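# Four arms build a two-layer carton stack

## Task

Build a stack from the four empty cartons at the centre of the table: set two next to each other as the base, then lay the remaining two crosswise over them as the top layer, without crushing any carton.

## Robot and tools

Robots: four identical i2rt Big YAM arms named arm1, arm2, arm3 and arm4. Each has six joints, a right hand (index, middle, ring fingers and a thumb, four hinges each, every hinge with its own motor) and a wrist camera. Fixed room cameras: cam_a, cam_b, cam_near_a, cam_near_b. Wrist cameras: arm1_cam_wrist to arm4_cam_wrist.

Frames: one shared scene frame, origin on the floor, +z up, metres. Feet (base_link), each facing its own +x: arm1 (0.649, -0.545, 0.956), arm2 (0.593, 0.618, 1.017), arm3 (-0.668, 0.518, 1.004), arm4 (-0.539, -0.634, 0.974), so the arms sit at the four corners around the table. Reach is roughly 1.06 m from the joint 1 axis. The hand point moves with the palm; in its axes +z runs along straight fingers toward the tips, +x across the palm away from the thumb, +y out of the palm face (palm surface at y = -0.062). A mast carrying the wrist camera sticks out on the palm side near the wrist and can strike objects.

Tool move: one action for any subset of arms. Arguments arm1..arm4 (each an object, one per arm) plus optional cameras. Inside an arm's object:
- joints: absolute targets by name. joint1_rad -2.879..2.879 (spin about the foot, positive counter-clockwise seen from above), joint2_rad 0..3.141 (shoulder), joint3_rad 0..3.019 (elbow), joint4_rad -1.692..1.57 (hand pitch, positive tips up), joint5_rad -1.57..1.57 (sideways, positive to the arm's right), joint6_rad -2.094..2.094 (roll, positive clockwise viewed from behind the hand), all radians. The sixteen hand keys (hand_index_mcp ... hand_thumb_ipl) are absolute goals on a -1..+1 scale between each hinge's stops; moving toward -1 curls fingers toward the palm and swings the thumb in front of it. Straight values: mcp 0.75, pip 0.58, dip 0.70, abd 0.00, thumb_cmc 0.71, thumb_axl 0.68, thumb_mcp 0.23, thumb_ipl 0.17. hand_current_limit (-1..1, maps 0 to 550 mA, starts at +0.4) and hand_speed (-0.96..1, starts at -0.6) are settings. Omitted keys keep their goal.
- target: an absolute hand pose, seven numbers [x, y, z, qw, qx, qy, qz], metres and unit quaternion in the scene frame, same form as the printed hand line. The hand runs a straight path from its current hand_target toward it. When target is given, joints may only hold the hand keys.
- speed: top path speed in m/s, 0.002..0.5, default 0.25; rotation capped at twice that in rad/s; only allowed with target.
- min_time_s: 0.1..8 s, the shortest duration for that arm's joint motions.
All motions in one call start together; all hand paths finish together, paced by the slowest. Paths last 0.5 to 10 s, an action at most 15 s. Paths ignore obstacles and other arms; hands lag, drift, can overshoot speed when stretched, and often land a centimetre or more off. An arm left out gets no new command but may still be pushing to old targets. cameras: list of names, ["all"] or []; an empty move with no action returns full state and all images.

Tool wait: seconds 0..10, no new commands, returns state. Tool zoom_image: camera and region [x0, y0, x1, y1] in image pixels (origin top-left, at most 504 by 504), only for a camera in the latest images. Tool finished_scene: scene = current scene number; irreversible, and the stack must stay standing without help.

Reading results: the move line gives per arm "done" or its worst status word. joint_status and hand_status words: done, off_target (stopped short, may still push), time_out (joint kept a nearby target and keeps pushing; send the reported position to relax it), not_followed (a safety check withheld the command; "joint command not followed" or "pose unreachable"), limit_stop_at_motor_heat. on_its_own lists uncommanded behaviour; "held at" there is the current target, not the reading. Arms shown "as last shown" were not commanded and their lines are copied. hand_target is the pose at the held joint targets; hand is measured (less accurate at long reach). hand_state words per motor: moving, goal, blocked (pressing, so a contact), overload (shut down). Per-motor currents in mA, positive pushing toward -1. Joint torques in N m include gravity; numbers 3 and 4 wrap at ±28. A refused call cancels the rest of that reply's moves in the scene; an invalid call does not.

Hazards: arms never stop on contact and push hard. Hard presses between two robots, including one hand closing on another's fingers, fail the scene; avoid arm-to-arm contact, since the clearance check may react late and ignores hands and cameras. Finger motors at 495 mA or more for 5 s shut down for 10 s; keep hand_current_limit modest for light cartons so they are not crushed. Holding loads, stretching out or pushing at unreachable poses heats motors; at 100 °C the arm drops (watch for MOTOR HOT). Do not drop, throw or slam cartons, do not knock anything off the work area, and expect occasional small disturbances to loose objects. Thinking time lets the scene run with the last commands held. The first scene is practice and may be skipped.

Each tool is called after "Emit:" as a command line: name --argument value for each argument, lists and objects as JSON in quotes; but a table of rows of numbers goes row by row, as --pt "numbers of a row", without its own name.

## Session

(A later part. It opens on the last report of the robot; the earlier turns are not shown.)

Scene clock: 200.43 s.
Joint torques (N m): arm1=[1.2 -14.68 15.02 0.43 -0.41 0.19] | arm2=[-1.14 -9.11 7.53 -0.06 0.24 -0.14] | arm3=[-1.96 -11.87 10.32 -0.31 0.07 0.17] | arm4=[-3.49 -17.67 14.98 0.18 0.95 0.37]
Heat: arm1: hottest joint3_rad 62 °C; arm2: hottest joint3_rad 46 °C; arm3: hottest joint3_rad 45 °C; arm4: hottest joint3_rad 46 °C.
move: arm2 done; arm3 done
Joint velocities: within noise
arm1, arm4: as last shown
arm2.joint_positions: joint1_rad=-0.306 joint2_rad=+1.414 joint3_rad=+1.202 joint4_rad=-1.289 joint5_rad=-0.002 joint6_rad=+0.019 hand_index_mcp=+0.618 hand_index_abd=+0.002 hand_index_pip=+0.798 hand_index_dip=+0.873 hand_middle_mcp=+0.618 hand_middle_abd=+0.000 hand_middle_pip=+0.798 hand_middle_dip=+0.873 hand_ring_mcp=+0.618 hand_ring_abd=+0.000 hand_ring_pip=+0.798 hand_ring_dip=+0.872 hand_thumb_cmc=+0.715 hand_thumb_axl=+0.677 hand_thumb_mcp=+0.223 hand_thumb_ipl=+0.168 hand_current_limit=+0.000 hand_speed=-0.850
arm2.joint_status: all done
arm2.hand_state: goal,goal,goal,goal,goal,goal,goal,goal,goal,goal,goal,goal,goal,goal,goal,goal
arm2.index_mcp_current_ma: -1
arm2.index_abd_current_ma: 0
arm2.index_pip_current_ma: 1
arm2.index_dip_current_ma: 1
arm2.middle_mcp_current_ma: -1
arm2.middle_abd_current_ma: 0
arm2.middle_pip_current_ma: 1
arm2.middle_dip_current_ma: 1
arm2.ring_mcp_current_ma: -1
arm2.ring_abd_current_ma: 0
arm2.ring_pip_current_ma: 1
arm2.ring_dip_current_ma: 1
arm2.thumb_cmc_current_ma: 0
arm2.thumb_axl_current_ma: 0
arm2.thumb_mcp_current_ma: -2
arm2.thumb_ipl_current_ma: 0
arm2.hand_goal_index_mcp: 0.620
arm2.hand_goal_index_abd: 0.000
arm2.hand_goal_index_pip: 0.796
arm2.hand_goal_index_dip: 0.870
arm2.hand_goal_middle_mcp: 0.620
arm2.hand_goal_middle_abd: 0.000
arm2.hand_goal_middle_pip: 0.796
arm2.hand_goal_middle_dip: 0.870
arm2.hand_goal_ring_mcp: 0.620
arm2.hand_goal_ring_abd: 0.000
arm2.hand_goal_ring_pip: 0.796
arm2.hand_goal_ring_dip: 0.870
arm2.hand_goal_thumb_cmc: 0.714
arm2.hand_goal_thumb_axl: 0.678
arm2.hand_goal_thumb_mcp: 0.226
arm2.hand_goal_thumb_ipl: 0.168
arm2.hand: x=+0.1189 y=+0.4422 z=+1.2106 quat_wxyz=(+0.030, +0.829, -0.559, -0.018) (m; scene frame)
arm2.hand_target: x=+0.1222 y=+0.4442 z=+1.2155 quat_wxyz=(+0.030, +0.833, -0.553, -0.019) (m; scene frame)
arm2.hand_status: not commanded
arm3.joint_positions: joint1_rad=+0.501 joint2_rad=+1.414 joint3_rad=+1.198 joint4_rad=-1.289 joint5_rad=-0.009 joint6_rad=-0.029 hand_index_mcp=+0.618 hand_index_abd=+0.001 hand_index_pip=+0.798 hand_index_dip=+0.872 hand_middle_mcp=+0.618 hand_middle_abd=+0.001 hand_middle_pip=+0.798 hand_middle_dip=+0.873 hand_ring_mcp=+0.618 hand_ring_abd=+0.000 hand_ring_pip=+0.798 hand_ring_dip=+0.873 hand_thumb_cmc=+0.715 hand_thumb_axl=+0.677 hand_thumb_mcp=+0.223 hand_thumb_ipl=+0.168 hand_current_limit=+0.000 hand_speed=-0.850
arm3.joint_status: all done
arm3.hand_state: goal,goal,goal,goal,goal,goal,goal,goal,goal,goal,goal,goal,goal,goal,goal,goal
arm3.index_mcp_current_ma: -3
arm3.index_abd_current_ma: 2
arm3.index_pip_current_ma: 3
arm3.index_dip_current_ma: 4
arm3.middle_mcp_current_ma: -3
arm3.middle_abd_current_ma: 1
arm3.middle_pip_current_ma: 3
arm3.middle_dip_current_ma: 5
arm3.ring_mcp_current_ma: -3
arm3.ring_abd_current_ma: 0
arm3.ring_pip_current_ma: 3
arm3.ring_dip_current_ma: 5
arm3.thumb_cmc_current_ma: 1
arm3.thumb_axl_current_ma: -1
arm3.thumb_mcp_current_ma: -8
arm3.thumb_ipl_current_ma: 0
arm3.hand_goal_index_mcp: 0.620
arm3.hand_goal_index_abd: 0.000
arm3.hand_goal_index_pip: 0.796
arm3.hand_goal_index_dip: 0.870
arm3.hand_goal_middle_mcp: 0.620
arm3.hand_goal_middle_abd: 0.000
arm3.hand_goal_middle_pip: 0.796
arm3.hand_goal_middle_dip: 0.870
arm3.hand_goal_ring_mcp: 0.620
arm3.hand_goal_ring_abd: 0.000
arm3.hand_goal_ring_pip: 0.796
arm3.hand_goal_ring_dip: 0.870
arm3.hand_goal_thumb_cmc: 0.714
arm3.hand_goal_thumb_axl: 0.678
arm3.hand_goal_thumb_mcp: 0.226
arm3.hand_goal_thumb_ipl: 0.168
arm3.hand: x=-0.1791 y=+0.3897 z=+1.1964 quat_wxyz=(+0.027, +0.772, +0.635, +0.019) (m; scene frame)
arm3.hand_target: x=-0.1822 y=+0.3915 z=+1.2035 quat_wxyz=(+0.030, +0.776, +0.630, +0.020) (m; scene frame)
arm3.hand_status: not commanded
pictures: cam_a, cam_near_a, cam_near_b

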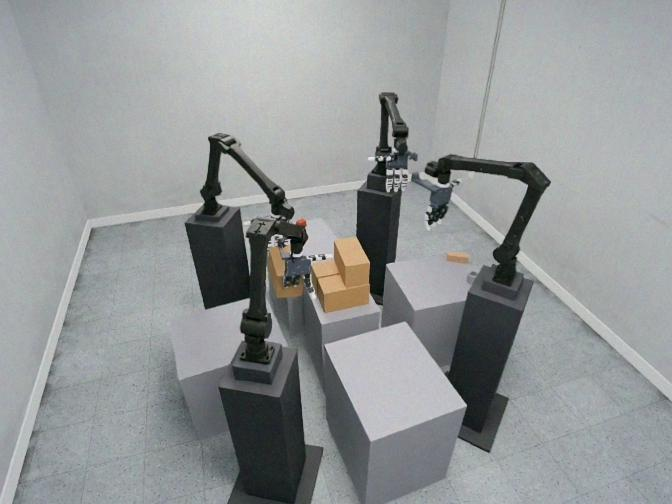

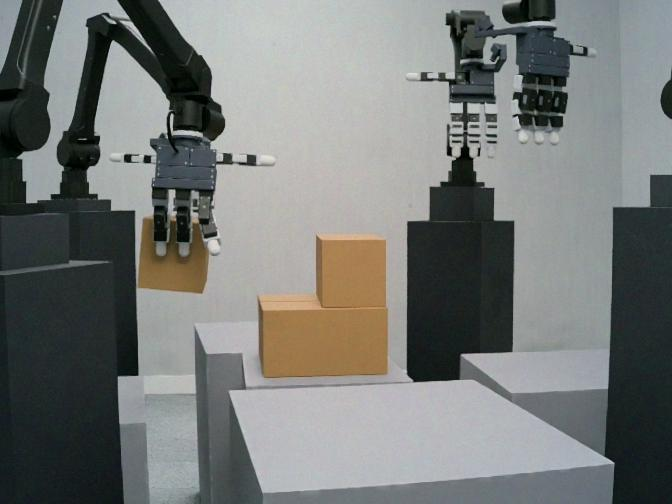

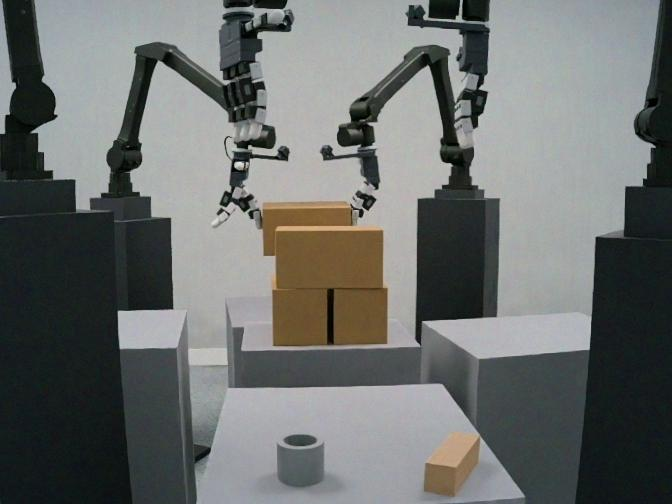

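Emit:
move --arm1 '{"target": [0.077, -0.030, 0.988, -0.0299, 0.6851, -0.7271, -0.0317], "speed": 0.08}' --arm4 '{"target": [-0.070, -0.101, 0.994, -0.0317, 0.7271, 0.6851, 0.0299], "speed": 0.08}' --cameras '["cam_near_a", "cam_near_b"]'

Emit:
zoom_image --camera "cam_near_a" --region '[220, 170, 440, 400]'

Emit:
zoom_image --camera "cam_near_b" --region '[220, 160, 440, 370]'

Scene clock: 212.20 s.
Joint torques (N m): arm1=[2.96 -19.72 16.14 0.43 -0.78 -0.1] | arm2=[-1.38 -9.17 7.53 -0.05 0.24 -0.16] | arm3=[-1.9 -11.87 10.33 -0.31 0.08 0.17] | arm4=[-4.89 -21.25 15.8 0.18 1.25 0.27]
Heat: arm1: hottest joint3_rad 64 °C; arm2: hottest joint3_rad 45 °C; arm3: hottest joint3_rad 44 °C; arm4: hottest joint3_rad 47 °C.
move: arm1 off_target; arm4 off_target
Joint velocities: within noise
arm1.joint_positions: joint1_rad=-0.294 joint2_rad=+2.218 joint3_rad=+1.830 joint4_rad=-1.217 joint5_rad=+0.091 joint6_rad=-0.708 hand_index_mcp=+0.996 hand_index_abd=+0.267 hand_index_pip=+0.793 hand_index_dip=+0.868 hand_middle_mcp=+0.120 hand_middle_abd=+0.002 hand_middle_pip=+0.824 hand_middle_dip=+0.887 hand_ring_mcp=+0.133 hand_ring_abd=+0.001 hand_ring_pip=+0.837 hand_ring_dip=+0.888 hand_thumb_cmc=+0.715 hand_thumb_axl=+0.677 hand_thumb_mcp=+0.223 hand_thumb_ipl=+0.168 hand_current_limit=+0.000 hand_speed=-0.850
arm1.joint_status: not commanded
arm1.hand_state: goal,overload,goal,goal,blocked,goal,blocked,goal,blocked,goal,blocked,goal,goal,goal,goal,goal
arm1.index_mcp_current_ma: -11
arm1.index_abd_current_ma: 0
arm1.index_pip_current_ma: -5
arm1.index_dip_current_ma: -5
arm1.middle_mcp_current_ma: 193
arm1.middle_abd_current_ma: 4
arm1.middle_pip_current_ma: 91
arm1.middle_dip_current_ma: 50
arm1.ring_mcp_current_ma: 252
arm1.ring_abd_current_ma: 2
arm1.ring_pip_current_ma: 143
arm1.ring_dip_current_ma: 56
arm1.thumb_cmc_current_ma: 2
arm1.thumb_axl_current_ma: -1
arm1.thumb_mcp_current_ma: -7
arm1.thumb_ipl_current_ma: -1
arm1.hand_goal_index_mcp: 1.000
arm1.hand_goal_index_abd: 0.000
arm1.hand_goal_index_pip: 0.796
arm1.hand_goal_index_dip: 0.870
arm1.hand_goal_middle_mcp: 0.070
arm1.hand_goal_middle_abd: 0.000
arm1.hand_goal_middle_pip: 0.796
arm1.hand_goal_middle_dip: 0.870
arm1.hand_goal_ring_mcp: 0.070
arm1.hand_goal_ring_abd: 0.000
arm1.hand_goal_ring_pip: 0.796
arm1.hand_goal_ring_dip: 0.870
arm1.hand_goal_thumb_cmc: 0.714
arm1.hand_goal_thumb_axl: 0.678
arm1.hand_goal_thumb_mcp: 0.226
arm1.hand_goal_thumb_ipl: 0.168
arm1.hand: x=+0.1189 y=-0.0450 z=+0.9457 quat_wxyz=(+0.042, -0.679, +0.733, -0.019) (m; scene frame)
arm1.hand_target: x=+0.0801 y=-0.0341 z=+0.9878 quat_wxyz=(+0.027, -0.685, +0.727, +0.031) (m; scene frame)
arm1.hand_status: off_target (0.061 m and 6.0 deg from the pose sent, 0.244 m and 9.1 deg at the start)
arm2, arm3: as last shown
arm4.joint_positions: joint1_rad=-0.050 joint2_rad=+2.189 joint3_rad=+1.774 joint4_rad=-1.163 joint5_rad=-0.077 joint6_rad=+1.000 hand_index_mcp=+0.140 hand_index_abd=+0.000 hand_index_pip=+0.818 hand_index_dip=+0.878 hand_middle_mcp=+0.140 hand_middle_abd=+0.001 hand_middle_pip=+0.822 hand_middle_dip=+0.882 hand_ring_mcp=+0.143 hand_ring_abd=+0.000 hand_ring_pip=+0.826 hand_ring_dip=+0.883 hand_thumb_cmc=+0.715 hand_thumb_axl=+0.677 hand_thumb_mcp=+0.223 hand_thumb_ipl=+0.168 hand_current_limit=+0.000 hand_speed=-0.850
arm4.joint_status: not commanded
arm4.hand_state: blocked,goal,blocked,goal,blocked,goal,blocked,goal,blocked,goal,blocked,goal,goal,goal,goal,goal
arm4.index_mcp_current_ma: 127
arm4.index_abd_current_ma: 0
arm4.index_pip_current_ma: 58
arm4.index_dip_current_ma: 17
arm4.middle_mcp_current_ma: 129
arm4.middle_abd_current_ma: 0
arm4.middle_pip_current_ma: 70
arm4.middle_dip_current_ma: 27
arm4.ring_mcp_current_ma: 139
arm4.ring_abd_current_ma: 0
arm4.ring_pip_current_ma: 84
arm4.ring_dip_current_ma: 31
arm4.thumb_cmc_current_ma: 1
arm4.thumb_axl_current_ma: -1
arm4.thumb_mcp_current_ma: -7
arm4.thumb_ipl_current_ma: 0
arm4.hand_goal_index_mcp: 0.100
arm4.hand_goal_index_abd: 0.000
arm4.hand_goal_index_pip: 0.796
arm4.hand_goal_index_dip: 0.870
arm4.hand_goal_middle_mcp: 0.100
arm4.hand_goal_middle_abd: 0.000
arm4.hand_goal_middle_pip: 0.796
arm4.hand_goal_middle_dip: 0.870
arm4.hand_goal_ring_mcp: 0.100
arm4.hand_goal_ring_abd: 0.000
arm4.hand_goal_ring_pip: 0.796
arm4.hand_goal_ring_dip: 0.870
arm4.hand_goal_thumb_cmc: 0.714
arm4.hand_goal_thumb_axl: 0.678
arm4.hand_goal_thumb_mcp: 0.226
arm4.hand_goal_thumb_ipl: 0.168
arm4.hand: x=-0.1093 y=-0.1139 z=+0.9636 quat_wxyz=(-0.034, +0.712, +0.701, -0.012) (m; scene frame)
arm4.hand_target: x=-0.0723 y=-0.1043 z=+0.9941 quat_wxyz=(-0.029, +0.727, +0.686, +0.030) (m; scene frame)
arm4.hand_status: off_target (0.051 m and 5.5 deg from the pose sent, 0.229 m and 9.6 deg at the start)
pictures: cam_near_a, cam_near_b

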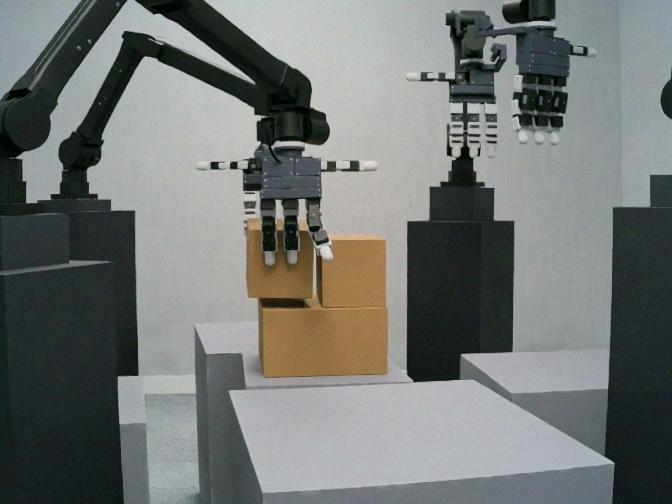

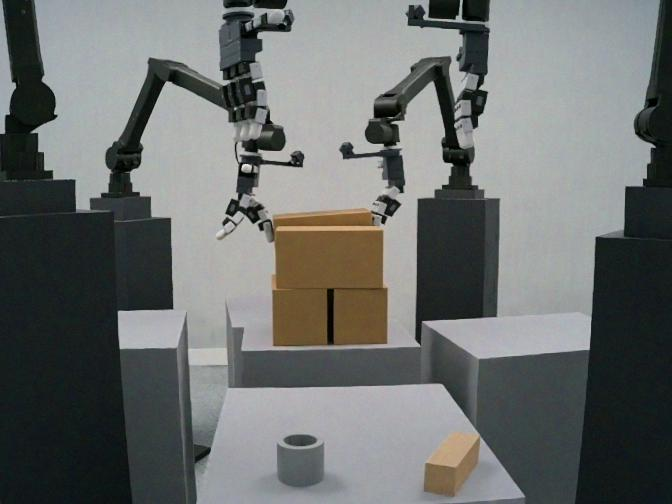

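Scaled by 2.191 from the camera's 672x504 image, which has a finer 960x720 frame.

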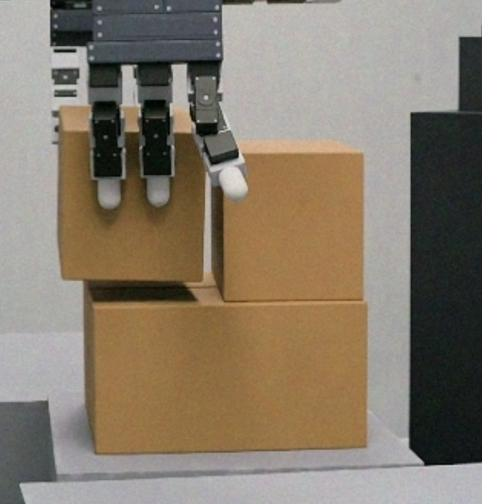

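Scaled by 2.291 from the camera's 672x504 image, which has a finer 960x720 frame.

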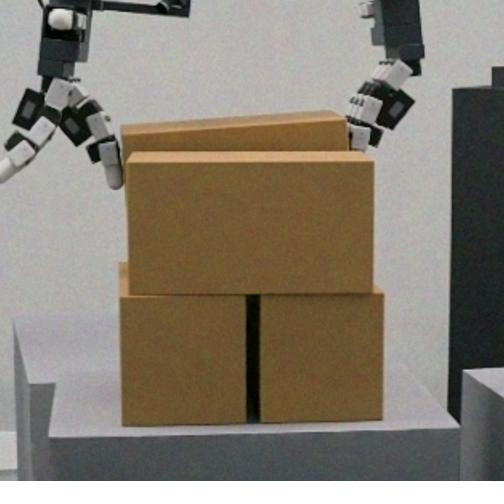

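Emit:
move --arm1 '{"target": [0.076, -0.016, 0.984, -0.0299, 0.6851, -0.7271, -0.0317], "speed": 0.08}' --arm4 '{"target": [-0.071, -0.087, 0.976, -0.0317, 0.7271, 0.6851, 0.0299], "speed": 0.08}' --cameras '["cam_near_a", "cam_near_b"]'

Emit:
zoom_image --camera "cam_near_a" --region '[220, 170, 440, 400]'

Emit:
zoom_image --camera "cam_near_b" --region '[220, 160, 440, 370]'

Scene clock: 224.87 s.
Joint torques (N m): arm1=[2.73 -20.25 15.97 0.38 -0.74 -0.08] | arm2=[-1.26 -9.11 7.54 -0.09 0.25 -0.16] | arm3=[-1.96 -11.81 10.35 -0.29 0.08 0.17] | arm4=[-4.78 -22.42 15.66 0.57 1.22 0.34]
Heat: arm1: hottest joint3_rad 69 °C; arm2: hottest joint3_rad 44 °C; arm3: hottest joint3_rad 43 °C; arm4: hottest joint3_rad 47 °C.
move: arm1 off_target; arm4 off_target
Joint velocities: within noise
arm1.joint_positions: joint1_rad=-0.306 joint2_rad=+2.250 joint3_rad=+1.888 joint4_rad=-1.235 joint5_rad=+0.094 joint6_rad=-0.726 hand_index_mcp=+0.996 hand_index_abd=+0.267 hand_index_pip=+0.793 hand_index_dip=+0.868 hand_middle_mcp=+0.121 hand_middle_abd=+0.002 hand_middle_pip=+0.826 hand_middle_dip=+0.888 hand_ring_mcp=+0.136 hand_ring_abd=+0.001 hand_ring_pip=+0.840 hand_ring_dip=+0.890 hand_thumb_cmc=+0.715 hand_thumb_axl=+0.677 hand_thumb_mcp=+0.223 hand_thumb_ipl=+0.168 hand_current_limit=+0.000 hand_speed=-0.850
arm1.joint_status: not commanded
arm1.hand_state: goal,overload,goal,goal,blocked,goal,blocked,goal,blocked,goal,blocked,blocked,goal,goal,goal,goal
arm1.index_mcp_current_ma: -11
arm1.index_abd_current_ma: 0
arm1.index_pip_current_ma: -5
arm1.index_dip_current_ma: -5
arm1.middle_mcp_current_ma: 197
arm1.middle_abd_current_ma: 4
arm1.middle_pip_current_ma: 96
arm1.middle_dip_current_ma: 53
arm1.ring_mcp_current_ma: 267
arm1.ring_abd_current_ma: 2
arm1.ring_pip_current_ma: 155
arm1.ring_dip_current_ma: 62
arm1.thumb_cmc_current_ma: 2
arm1.thumb_axl_current_ma: -1
arm1.thumb_mcp_current_ma: -7
arm1.thumb_ipl_current_ma: -1
arm1.hand_goal_index_mcp: 1.000
arm1.hand_goal_index_abd: 0.000
arm1.hand_goal_index_pip: 0.796
arm1.hand_goal_index_dip: 0.870
arm1.hand_goal_middle_mcp: 0.070
arm1.hand_goal_middle_abd: 0.000
arm1.hand_goal_middle_pip: 0.796
arm1.hand_goal_middle_dip: 0.870
arm1.hand_goal_ring_mcp: 0.070
arm1.hand_goal_ring_abd: 0.000
arm1.hand_goal_ring_pip: 0.796
arm1.hand_goal_ring_dip: 0.870
arm1.hand_goal_thumb_cmc: 0.714
arm1.hand_goal_thumb_axl: 0.678
arm1.hand_goal_thumb_mcp: 0.226
arm1.hand_goal_thumb_ipl: 0.168
arm1.hand: x=+0.1153 y=-0.0298 z=+0.9459 quat_wxyz=(+0.043, -0.681, +0.731, -0.015) (m; scene frame)
arm1.hand_target: x=+0.0797 y=-0.0179 z=+0.9844 quat_wxyz=(+0.030, -0.685, +0.727, +0.032) (m; scene frame)
arm1.hand_status: off_target (0.056 m and 5.6 deg from the pose sent, 0.064 m and 6.0 deg at the start)
arm2, arm3: as last shown
arm4.joint_positions: joint1_rad=-0.039 joint2_rad=+2.244 joint3_rad=+1.811 joint4_rad=-1.163 joint5_rad=-0.080 joint6_rad=+1.008 hand_index_mcp=+0.139 hand_index_abd=+0.000 hand_index_pip=+0.817 hand_index_dip=+0.878 hand_middle_mcp=+0.142 hand_middle_abd=+0.001 hand_middle_pip=+0.823 hand_middle_dip=+0.882 hand_ring_mcp=+0.148 hand_ring_abd=+0.000 hand_ring_pip=+0.831 hand_ring_dip=+0.885 hand_thumb_cmc=+0.715 hand_thumb_axl=+0.677 hand_thumb_mcp=+0.223 hand_thumb_ipl=+0.168 hand_current_limit=+0.000 hand_speed=-0.850
arm4.joint_status: not commanded
arm4.hand_state: blocked,goal,blocked,goal,blocked,goal,blocked,goal,blocked,goal,blocked,goal,goal,goal,goal,goal
arm4.index_mcp_current_ma: 125
arm4.index_abd_current_ma: 0
arm4.index_pip_current_ma: 53
arm4.index_dip_current_ma: 17
arm4.middle_mcp_current_ma: 138
arm4.middle_abd_current_ma: 0
arm4.middle_pip_current_ma: 73
arm4.middle_dip_current_ma: 28
arm4.ring_mcp_current_ma: 163
arm4.ring_abd_current_ma: 0
arm4.ring_pip_current_ma: 99
arm4.ring_dip_current_ma: 37
arm4.thumb_cmc_current_ma: 1
arm4.thumb_axl_current_ma: -1
arm4.thumb_mcp_current_ma: -7
arm4.thumb_ipl_current_ma: 0
arm4.hand_goal_index_mcp: 0.100
arm4.hand_goal_index_abd: 0.000
arm4.hand_goal_index_pip: 0.796
arm4.hand_goal_index_dip: 0.870
arm4.hand_goal_middle_mcp: 0.100
arm4.hand_goal_middle_abd: 0.000
arm4.hand_goal_middle_pip: 0.796
arm4.hand_goal_middle_dip: 0.870
arm4.hand_goal_ring_mcp: 0.100
arm4.hand_goal_ring_abd: 0.000
arm4.hand_goal_ring_pip: 0.796
arm4.hand_goal_ring_dip: 0.870
arm4.hand_goal_thumb_cmc: 0.714
arm4.hand_goal_thumb_axl: 0.678
arm4.hand_goal_thumb_mcp: 0.226
arm4.hand_goal_thumb_ipl: 0.168
arm4.hand: x=-0.1118 y=-0.1040 z=+0.9409 quat_wxyz=(-0.034, +0.711, +0.702, -0.022) (m; scene frame)
arm4.hand_target: x=-0.0734 y=-0.0902 z=+0.9764 quat_wxyz=(-0.031, +0.727, +0.685, +0.030) (m; scene frame)
arm4.hand_status: off_target (0.056 m and 6.5 deg from the pose sent, 0.048 m and 5.5 deg at the start)
pictures: cam_near_a, cam_near_b

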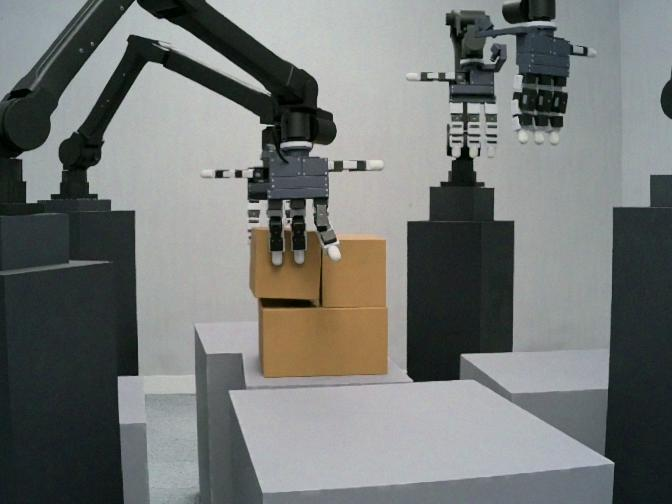

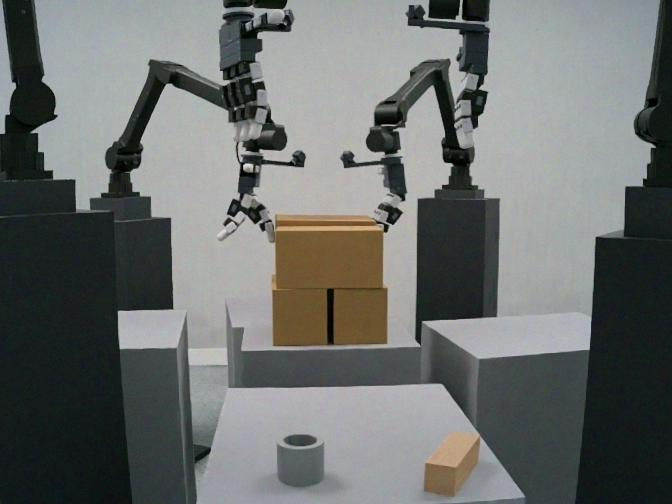

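Scaled by 2.191 from the camera's 672x504 image, which has a finer 960x720 frame.

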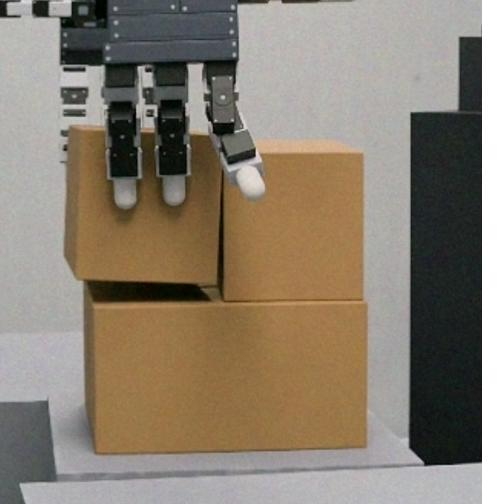

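Scaled by 2.291 from the camera's 672x504 image, which has a finer 960x720 frame.

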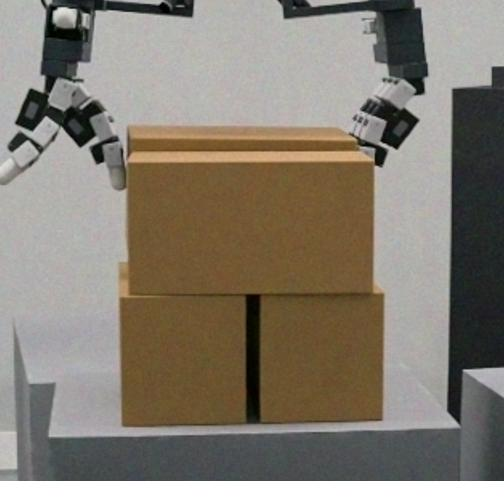

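Emit:
move --arm1 '{"target": [0.076, -0.019, 0.972, -0.0479, 0.6842, -0.7261, -0.0508], "speed": 0.06}' --arm4 '{"target": [-0.071, -0.090, 0.966, -0.0508, 0.7261, 0.6842, 0.0479], "speed": 0.06}' --cameras '["cam_near_a", "cam_near_b"]'

Emit:
zoom_image --camera "cam_near_a" --region '[220, 170, 440, 400]'

Emit:
zoom_image --camera "cam_near_b" --region '[220, 160, 440, 370]'

Scene clock: 237.80 s.
Joint torques (N m): arm1=[4.13 -20.95 11.18 2.32 -0.83 0.04] | arm2=[-1.38 -9.11 7.5 -0.08 0.24 -0.15] | arm3=[-1.96 -11.87 10.33 -0.29 0.08 0.17] | arm4=[-5.66 -24.23 10.04 1.96 1.21 0.19]
Heat: arm1: hottest joint3_rad 67 °C; arm2: hottest joint3_rad 43 °C; arm3: hottest joint3_rad 43 °C; arm4: hottest joint3_rad 47 °C.
move: arm1 off_target; arm4 off_target
Joint velocities: within noise
arm1.joint_positions: joint1_rad=-0.306 joint2_rad=+2.250 joint3_rad=+1.882 joint4_rad=-1.200 joint5_rad=+0.136 joint6_rad=-0.726 hand_index_mcp=+0.996 hand_index_abd=+0.267 hand_index_pip=+0.793 hand_index_dip=+0.868 hand_middle_mcp=+0.121 hand_middle_abd=+0.003 hand_middle_pip=+0.826 hand_middle_dip=+0.888 hand_ring_mcp=+0.136 hand_ring_abd=+0.001 hand_ring_pip=+0.840 hand_ring_dip=+0.890 hand_thumb_cmc=+0.715 hand_thumb_axl=+0.677 hand_thumb_mcp=+0.223 hand_thumb_ipl=+0.168 hand_current_limit=+0.000 hand_speed=-0.850
arm1.joint_status: not commanded
arm1.hand_state: goal,overload,goal,goal,blocked,goal,blocked,goal,blocked,goal,blocked,blocked,goal,goal,goal,goal
arm1.index_mcp_current_ma: -11
arm1.index_abd_current_ma: 0
arm1.index_pip_current_ma: -5
arm1.index_dip_current_ma: -5
arm1.middle_mcp_current_ma: 197
arm1.middle_abd_current_ma: 5
arm1.middle_pip_current_ma: 98
arm1.middle_dip_current_ma: 54
arm1.ring_mcp_current_ma: 268
arm1.ring_abd_current_ma: 2
arm1.ring_pip_current_ma: 155
arm1.ring_dip_current_ma: 62
arm1.thumb_cmc_current_ma: 2
arm1.thumb_axl_current_ma: -1
arm1.thumb_mcp_current_ma: -7
arm1.thumb_ipl_current_ma: -1
arm1.hand_goal_index_mcp: 1.000
arm1.hand_goal_index_abd: 0.000
arm1.hand_goal_index_pip: 0.796
arm1.hand_goal_index_dip: 0.870
arm1.hand_goal_middle_mcp: 0.070
arm1.hand_goal_middle_abd: 0.000
arm1.hand_goal_middle_pip: 0.796
arm1.hand_goal_middle_dip: 0.870
arm1.hand_goal_ring_mcp: 0.070
arm1.hand_goal_ring_abd: 0.000
arm1.hand_goal_ring_pip: 0.796
arm1.hand_goal_ring_dip: 0.870
arm1.hand_goal_thumb_cmc: 0.714
arm1.hand_goal_thumb_axl: 0.678
arm1.hand_goal_thumb_mcp: 0.226
arm1.hand_goal_thumb_ipl: 0.168
arm1.hand: x=+0.1160 y=-0.0200 z=+0.9450 quat_wxyz=(+0.063, -0.680, +0.731, +0.000) (m; scene frame)
arm1.hand_target: x=+0.0783 y=-0.0210 z=+0.9723 quat_wxyz=(+0.048, -0.685, +0.726, +0.049) (m; scene frame)
arm1.hand_status: off_target (0.048 m and 6.2 deg from the pose sent, 0.048 m and 7.6 deg at the start)
arm2, arm3: as last shown
arm4.joint_positions: joint1_rad=-0.039 joint2_rad=+2.244 joint3_rad=+1.811 joint4_rad=-1.114 joint5_rad=-0.111 joint6_rad=+1.017 hand_index_mcp=+0.139 hand_index_abd=+0.000 hand_index_pip=+0.817 hand_index_dip=+0.878 hand_middle_mcp=+0.143 hand_middle_abd=+0.001 hand_middle_pip=+0.824 hand_middle_dip=+0.883 hand_ring_mcp=+0.150 hand_ring_abd=+0.001 hand_ring_pip=+0.831 hand_ring_dip=+0.885 hand_thumb_cmc=+0.715 hand_thumb_axl=+0.677 hand_thumb_mcp=+0.223 hand_thumb_ipl=+0.168 hand_current_limit=+0.000 hand_speed=-0.850
arm4.joint_status: not commanded
arm4.hand_state: blocked,goal,blocked,goal,blocked,goal,blocked,goal,blocked,goal,blocked,goal,goal,goal,goal,goal
arm4.index_mcp_current_ma: 125
arm4.index_abd_current_ma: 0
arm4.index_pip_current_ma: 54
arm4.index_dip_current_ma: 17
arm4.middle_mcp_current_ma: 141
arm4.middle_abd_current_ma: 0
arm4.middle_pip_current_ma: 77
arm4.middle_dip_current_ma: 30
arm4.ring_mcp_current_ma: 169
arm4.ring_abd_current_ma: 1
arm4.ring_pip_current_ma: 99
arm4.ring_dip_current_ma: 37
arm4.thumb_cmc_current_ma: 1
arm4.thumb_axl_current_ma: -1
arm4.thumb_mcp_current_ma: -7
arm4.thumb_ipl_current_ma: 0
arm4.hand_goal_index_mcp: 0.100
arm4.hand_goal_index_abd: 0.000
arm4.hand_goal_index_pip: 0.796
arm4.hand_goal_index_dip: 0.870
arm4.hand_goal_middle_mcp: 0.100
arm4.hand_goal_middle_abd: 0.000
arm4.hand_goal_middle_pip: 0.796
arm4.hand_goal_middle_dip: 0.870
arm4.hand_goal_ring_mcp: 0.100
arm4.hand_goal_ring_abd: 0.000
arm4.hand_goal_ring_pip: 0.796
arm4.hand_goal_ring_dip: 0.870
arm4.hand_goal_thumb_cmc: 0.714
arm4.hand_goal_thumb_axl: 0.678
arm4.hand_goal_thumb_mcp: 0.226
arm4.hand_goal_thumb_ipl: 0.168
arm4.hand: x=-0.1099 y=-0.0913 z=+0.9400 quat_wxyz=(-0.054, +0.713, +0.699, -0.002) (m; scene frame)
arm4.hand_target: x=-0.0725 y=-0.0917 z=+0.9664 quat_wxyz=(-0.050, +0.728, +0.683, +0.047) (m; scene frame)
arm4.hand_status: off_target (0.047 m and 6.1 deg from the pose sent, 0.050 m and 8.7 deg at the start)
pictures: cam_near_a, cam_near_b

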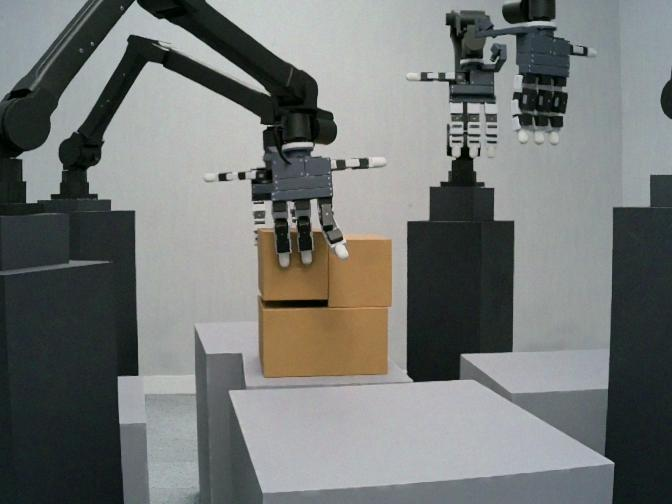

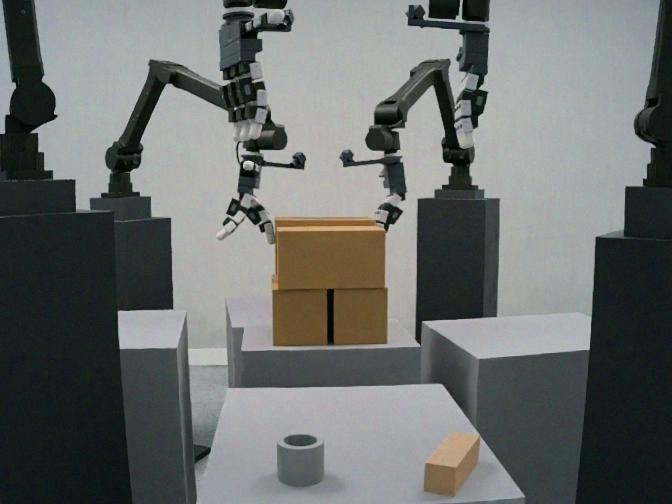

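Scaled by 2.191 from the camera's 672x504 image, which has a finer 960x720 frame.

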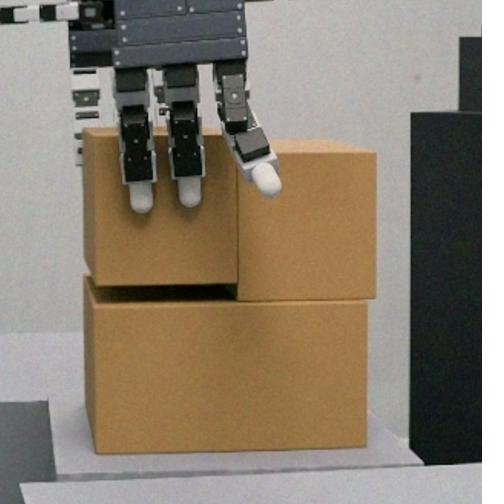

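Scaled by 2.291 from the camera's 672x504 image, which has a finer 960x720 frame.

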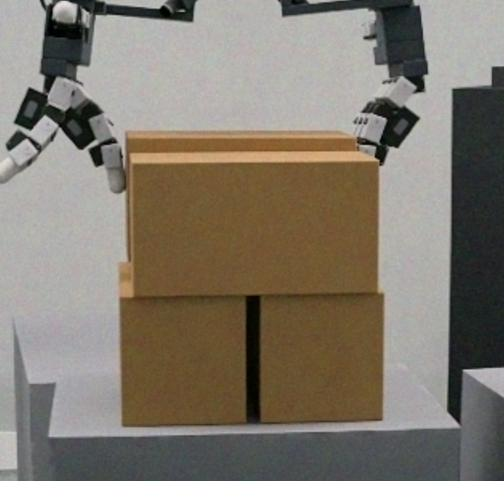

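Emit:
move --arm1 '{"target": [0.076, -0.022, 0.957, -0.0479, 0.6842, -0.7261, -0.0508], "speed": 0.05}' --arm4 '{"target": [-0.071, -0.093, 0.951, -0.0508, 0.7261, 0.6842, 0.0479], "speed": 0.05}' --cameras '["cam_near_a", "cam_near_b"]'

Emit:
zoom_image --camera "cam_near_a" --region '[220, 170, 440, 400]'

Emit:
zoom_image --camera "cam_near_b" --region '[220, 160, 440, 370]'

Scene clock: 245.33 s.
Joint torques (N m): arm1=[4.42 -20.37 11.29 2.3 -0.84 0.05] | arm2=[-1.26 -9.11 7.54 -0.06 0.25 -0.16] | arm3=[-1.96 -11.87 10.32 -0.29 0.08 0.17] | arm4=[-5.89 -23.24 9.33 2.07 1.2 0.09]
Heat: arm1: hottest joint3_rad 65 °C; arm2: hottest joint3_rad 43 °C; arm3: hottest joint3_rad 42 °C; arm4: hottest joint3_rad 46 °C.
move: arm1 off_target; arm4 off_target
Joint velocities: within noise
arm1.joint_positions: joint1_rad=-0.306 joint2_rad=+2.250 joint3_rad=+1.857 joint4_rad=-1.168 joint5_rad=+0.136 joint6_rad=-0.726 hand_index_mcp=+0.996 hand_index_abd=+0.267 hand_index_pip=+0.793 hand_index_dip=+0.868 hand_middle_mcp=+0.122 hand_middle_abd=+0.005 hand_middle_pip=+0.829 hand_middle_dip=+0.890 hand_ring_mcp=+0.136 hand_ring_abd=+0.002 hand_ring_pip=+0.840 hand_ring_dip=+0.890 hand_thumb_cmc=+0.715 hand_thumb_axl=+0.677 hand_thumb_mcp=+0.223 hand_thumb_ipl=+0.168 hand_current_limit=+0.000 hand_speed=-0.850
arm1.joint_status: not commanded
arm1.hand_state: goal,overload,goal,goal,blocked,goal,blocked,goal,blocked,goal,blocked,blocked,goal,goal,goal,goal
arm1.index_mcp_current_ma: -11
arm1.index_abd_current_ma: 0
arm1.index_pip_current_ma: -5
arm1.index_dip_current_ma: -5
arm1.middle_mcp_current_ma: 203
arm1.middle_abd_current_ma: 10
arm1.middle_pip_current_ma: 108
arm1.middle_dip_current_ma: 60
arm1.ring_mcp_current_ma: 268
arm1.ring_abd_current_ma: 4
arm1.ring_pip_current_ma: 155
arm1.ring_dip_current_ma: 62
arm1.thumb_cmc_current_ma: 2
arm1.thumb_axl_current_ma: -1
arm1.thumb_mcp_current_ma: -7
arm1.thumb_ipl_current_ma: -1
arm1.hand_goal_index_mcp: 1.000
arm1.hand_goal_index_abd: 0.000
arm1.hand_goal_index_pip: 0.796
arm1.hand_goal_index_dip: 0.870
arm1.hand_goal_middle_mcp: 0.070
arm1.hand_goal_middle_abd: 0.000
arm1.hand_goal_middle_pip: 0.796
arm1.hand_goal_middle_dip: 0.870
arm1.hand_goal_ring_mcp: 0.070
arm1.hand_goal_ring_abd: 0.000
arm1.hand_goal_ring_pip: 0.796
arm1.hand_goal_ring_dip: 0.870
arm1.hand_goal_thumb_cmc: 0.714
arm1.hand_goal_thumb_axl: 0.678
arm1.hand_goal_thumb_mcp: 0.226
arm1.hand_goal_thumb_ipl: 0.168
arm1.hand: x=+0.1171 y=-0.0212 z=+0.9369 quat_wxyz=(+0.063, -0.680, +0.731, +0.003) (m; scene frame)
arm1.hand_target: x=+0.0777 y=-0.0235 z=+0.9587 quat_wxyz=(+0.047, -0.684, +0.726, +0.051) (m; scene frame)
arm1.hand_status: off_target (0.046 m and 5.8 deg from the pose sent, 0.042 m and 6.2 deg at the start)
arm2, arm3: as last shown
arm4.joint_positions: joint1_rad=-0.039 joint2_rad=+2.244 joint3_rad=+1.796 joint4_rad=-1.083 joint5_rad=-0.112 joint6_rad=+1.025 hand_index_mcp=+0.139 hand_index_abd=+0.001 hand_index_pip=+0.820 hand_index_dip=+0.879 hand_middle_mcp=+0.144 hand_middle_abd=+0.002 hand_middle_pip=+0.825 hand_middle_dip=+0.883 hand_ring_mcp=+0.150 hand_ring_abd=+0.002 hand_ring_pip=+0.831 hand_ring_dip=+0.886 hand_thumb_cmc=+0.715 hand_thumb_axl=+0.677 hand_thumb_mcp=+0.223 hand_thumb_ipl=+0.168 hand_current_limit=+0.000 hand_speed=-0.850
arm4.joint_status: not commanded
arm4.hand_state: blocked,goal,blocked,goal,blocked,goal,blocked,goal,blocked,goal,blocked,goal,goal,goal,goal,goal
arm4.index_mcp_current_ma: 126
arm4.index_abd_current_ma: 1
arm4.index_pip_current_ma: 62
arm4.index_dip_current_ma: 18
arm4.middle_mcp_current_ma: 144
arm4.middle_abd_current_ma: 2
arm4.middle_pip_current_ma: 79
arm4.middle_dip_current_ma: 30
arm4.ring_mcp_current_ma: 170
arm4.ring_abd_current_ma: 2
arm4.ring_pip_current_ma: 99
arm4.ring_dip_current_ma: 37
arm4.thumb_cmc_current_ma: 1
arm4.thumb_axl_current_ma: -1
arm4.thumb_mcp_current_ma: -7
arm4.thumb_ipl_current_ma: 0
arm4.hand_goal_index_mcp: 0.100
arm4.hand_goal_index_abd: 0.000
arm4.hand_goal_index_pip: 0.796
arm4.hand_goal_index_dip: 0.870
arm4.hand_goal_middle_mcp: 0.100
arm4.hand_goal_middle_abd: 0.000
arm4.hand_goal_middle_pip: 0.796
arm4.hand_goal_middle_dip: 0.870
arm4.hand_goal_ring_mcp: 0.100
arm4.hand_goal_ring_abd: 0.000
arm4.hand_goal_ring_pip: 0.796
arm4.hand_goal_ring_dip: 0.870
arm4.hand_goal_thumb_cmc: 0.714
arm4.hand_goal_thumb_axl: 0.678
arm4.hand_goal_thumb_mcp: 0.226
arm4.hand_goal_thumb_ipl: 0.168
arm4.hand: x=-0.1095 y=-0.0906 z=+0.9351 quat_wxyz=(-0.057, +0.715, +0.697, +0.005) (m; scene frame)
arm4.hand_target: x=-0.0728 y=-0.0949 z=+0.9512 quat_wxyz=(-0.051, +0.728, +0.682, +0.047) (m; scene frame)
arm4.hand_status: off_target (0.042 m and 5.3 deg from the pose sent, 0.040 m and 6.1 deg at the start)
pictures: cam_near_a, cam_near_b

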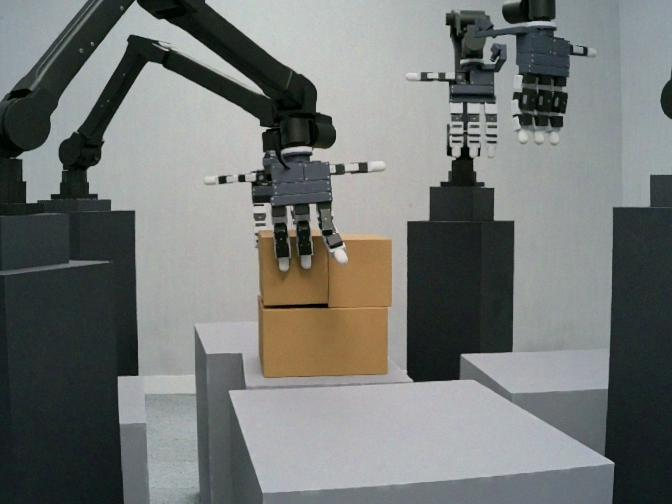

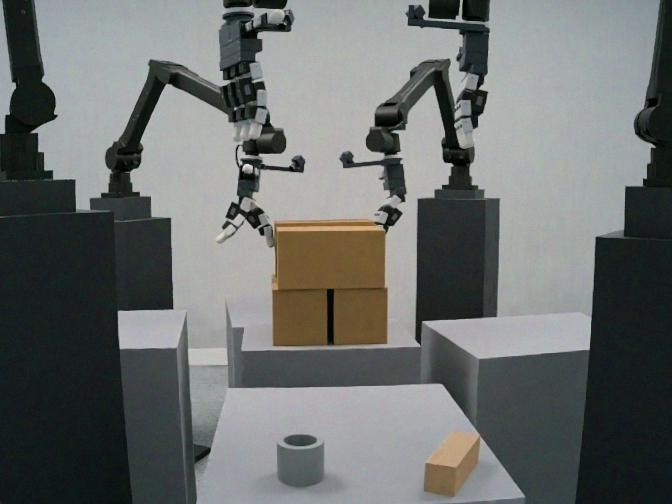

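Scaled by 2.191 from the camera's 672x504 image, which has a finer 960x720 frame.

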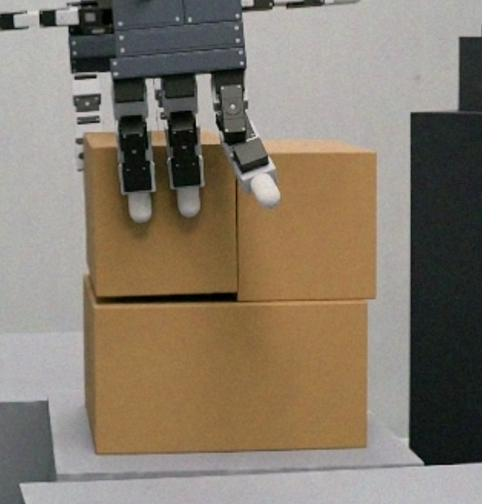

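Scaled by 2.291 from the camera's 672x504 image, which has a finer 960x720 frame.

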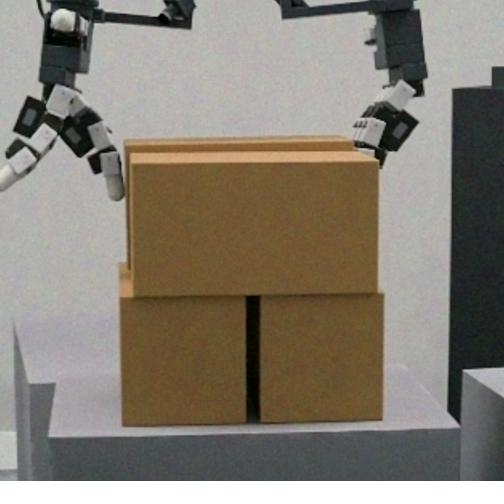

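Emit:
move --arm1 '{"target": [0.076, -0.022, 0.946, -0.0449, 0.6844, -0.7263, -0.0476], "speed": 0.05}' --arm4 '{"target": [-0.071, -0.093, 0.936, -0.0476, 0.7263, 0.6844, 0.0449], "speed": 0.05}' --cameras '["cam_near_a", "cam_near_b"]'

Emit:
zoom_image --camera "cam_near_a" --region '[220, 170, 440, 400]'

Emit:
zoom_image --camera "cam_near_b" --region '[220, 160, 440, 370]'

Scene clock: 252.97 s.
Joint torques (N m): arm1=[4.31 -19.9 11.52 2.21 -1.04 0.04] | arm2=[-1.38 -9 7.54 -0.08 0.24 -0.16] | arm3=[-1.96 -11.81 10.33 -0.29 0.07 0.17] | arm4=[-5.71 -22.48 9.52 2.04 1.41 0.04]
Heat: arm1: hottest joint3_rad 65 °C; arm2: hottest joint3_rad 43 °C; arm3: hottest joint3_rad 42 °C; arm4: hottest joint3_rad 45 °C.
move: arm1 off_target; arm4 off_target
Joint velocities: within noise
arm1.joint_positions: joint1_rad=-0.306 joint2_rad=+2.260 joint3_rad=+1.850 joint4_rad=-1.152 joint5_rad=+0.136 joint6_rad=-0.726 hand_index_mcp=+0.996 hand_index_abd=+0.267 hand_index_pip=+0.793 hand_index_dip=+0.868 hand_middle_mcp=+0.123 hand_middle_abd=+0.007 hand_middle_pip=+0.829 hand_middle_dip=+0.890 hand_ring_mcp=+0.136 hand_ring_abd=+0.005 hand_ring_pip=+0.840 hand_ring_dip=+0.890 hand_thumb_cmc=+0.715 hand_thumb_axl=+0.677 hand_thumb_mcp=+0.223 hand_thumb_ipl=+0.168 hand_current_limit=+0.000 hand_speed=-0.850
arm1.joint_status: not commanded
arm1.hand_state: goal,overload,goal,goal,blocked,goal,blocked,blocked,blocked,goal,blocked,blocked,goal,goal,goal,goal
arm1.index_mcp_current_ma: -11
arm1.index_abd_current_ma: 0
arm1.index_pip_current_ma: -5
arm1.index_dip_current_ma: -5
arm1.middle_mcp_current_ma: 204
arm1.middle_abd_current_ma: 16
arm1.middle_pip_current_ma: 111
arm1.middle_dip_current_ma: 61
arm1.ring_mcp_current_ma: 268
arm1.ring_abd_current_ma: 9
arm1.ring_pip_current_ma: 155
arm1.ring_dip_current_ma: 62
arm1.thumb_cmc_current_ma: 2
arm1.thumb_axl_current_ma: -1
arm1.thumb_mcp_current_ma: -7
arm1.thumb_ipl_current_ma: -1
arm1.hand_goal_index_mcp: 1.000
arm1.hand_goal_index_abd: 0.000
arm1.hand_goal_index_pip: 0.796
arm1.hand_goal_index_dip: 0.870
arm1.hand_goal_middle_mcp: 0.070
arm1.hand_goal_middle_abd: 0.000
arm1.hand_goal_middle_pip: 0.796
arm1.hand_goal_middle_dip: 0.870
arm1.hand_goal_ring_mcp: 0.070
arm1.hand_goal_ring_abd: 0.000
arm1.hand_goal_ring_pip: 0.796
arm1.hand_goal_ring_dip: 0.870
arm1.hand_goal_thumb_cmc: 0.714
arm1.hand_goal_thumb_axl: 0.678
arm1.hand_goal_thumb_mcp: 0.226
arm1.hand_goal_thumb_ipl: 0.168
arm1.hand: x=+0.1175 y=-0.0218 z=+0.9282 quat_wxyz=(+0.063, -0.680, +0.731, +0.003) (m; scene frame)
arm1.hand_target: x=+0.0781 y=-0.0239 z=+0.9466 quat_wxyz=(+0.045, -0.685, +0.726, +0.047) (m; scene frame)
arm1.hand_status: off_target (0.045 m and 5.6 deg from the pose sent, 0.042 m and 5.5 deg at the start)
arm2, arm3: as last shown
arm4.joint_positions: joint1_rad=-0.039 joint2_rad=+2.256 joint3_rad=+1.793 joint4_rad=-1.064 joint5_rad=-0.112 joint6_rad=+1.025 hand_index_mcp=+0.140 hand_index_abd=+0.002 hand_index_pip=+0.821 hand_index_dip=+0.879 hand_middle_mcp=+0.144 hand_middle_abd=+0.002 hand_middle_pip=+0.825 hand_middle_dip=+0.884 hand_ring_mcp=+0.150 hand_ring_abd=+0.002 hand_ring_pip=+0.831 hand_ring_dip=+0.886 hand_thumb_cmc=+0.715 hand_thumb_axl=+0.677 hand_thumb_mcp=+0.223 hand_thumb_ipl=+0.168 hand_current_limit=+0.000 hand_speed=-0.850
arm4.joint_status: not commanded
arm4.hand_state: blocked,goal,blocked,goal,blocked,goal,blocked,goal,blocked,goal,blocked,goal,goal,goal,goal,goal
arm4.index_mcp_current_ma: 128
arm4.index_abd_current_ma: 2
arm4.index_pip_current_ma: 65
arm4.index_dip_current_ma: 19
arm4.middle_mcp_current_ma: 146
arm4.middle_abd_current_ma: 3
arm4.middle_pip_current_ma: 80
arm4.middle_dip_current_ma: 31
arm4.ring_mcp_current_ma: 171
arm4.ring_abd_current_ma: 3
arm4.ring_pip_current_ma: 99
arm4.ring_dip_current_ma: 37
arm4.thumb_cmc_current_ma: 1
arm4.thumb_axl_current_ma: -1
arm4.thumb_mcp_current_ma: -7
arm4.thumb_ipl_current_ma: 0
arm4.hand_goal_index_mcp: 0.100
arm4.hand_goal_index_abd: 0.000
arm4.hand_goal_index_pip: 0.796
arm4.hand_goal_index_dip: 0.870
arm4.hand_goal_middle_mcp: 0.100
arm4.hand_goal_middle_abd: 0.000
arm4.hand_goal_middle_pip: 0.796
arm4.hand_goal_middle_dip: 0.870
arm4.hand_goal_ring_mcp: 0.100
arm4.hand_goal_ring_abd: 0.000
arm4.hand_goal_ring_pip: 0.796
arm4.hand_goal_ring_dip: 0.870
arm4.hand_goal_thumb_cmc: 0.714
arm4.hand_goal_thumb_axl: 0.678
arm4.hand_goal_thumb_mcp: 0.226
arm4.hand_goal_thumb_ipl: 0.168
arm4.hand: x=-0.1088 y=-0.0896 z=+0.9264 quat_wxyz=(-0.057, +0.715, +0.697, +0.007) (m; scene frame)
arm4.hand_target: x=-0.0720 y=-0.0937 z=+0.9378 quat_wxyz=(-0.048, +0.726, +0.684, +0.045) (m; scene frame)
arm4.hand_status: off_target (0.039 m and 4.9 deg from the pose sent, 0.039 m and 5.0 deg at the start)
pictures: cam_near_a, cam_near_b

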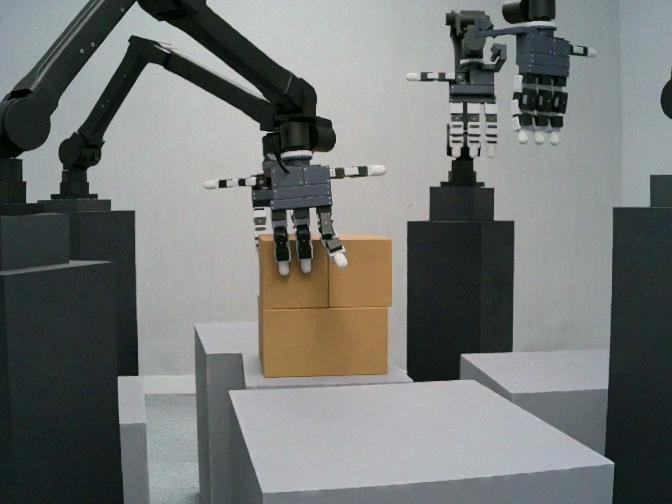

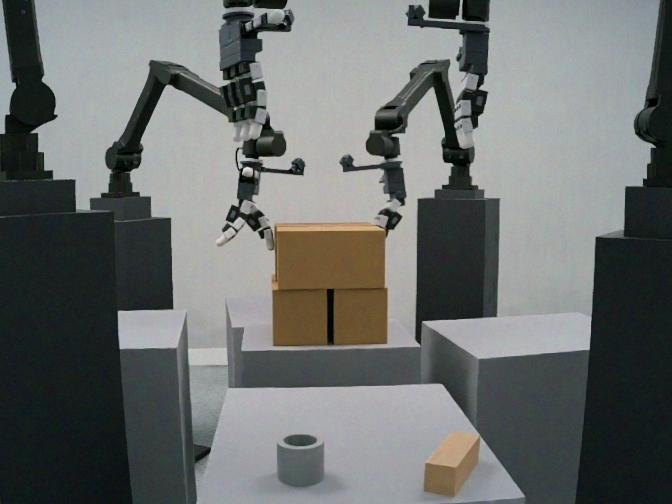

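Scaled by 2.191 from the camera's 672x504 image, which has a finer 960x720 frame.

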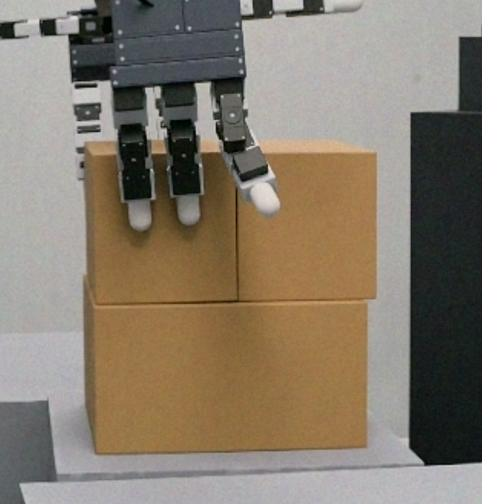

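Scaled by 2.291 from the camera's 672x504 image, which has a finer 960x720 frame.

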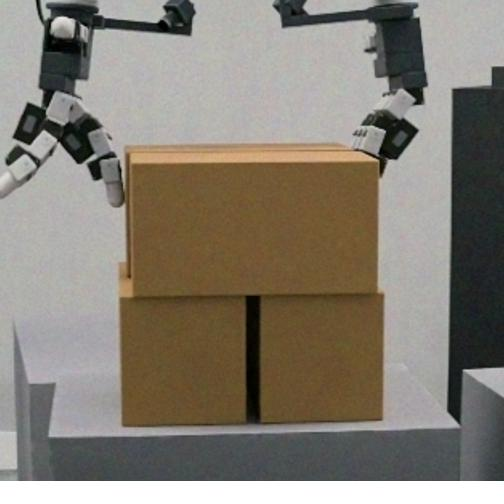

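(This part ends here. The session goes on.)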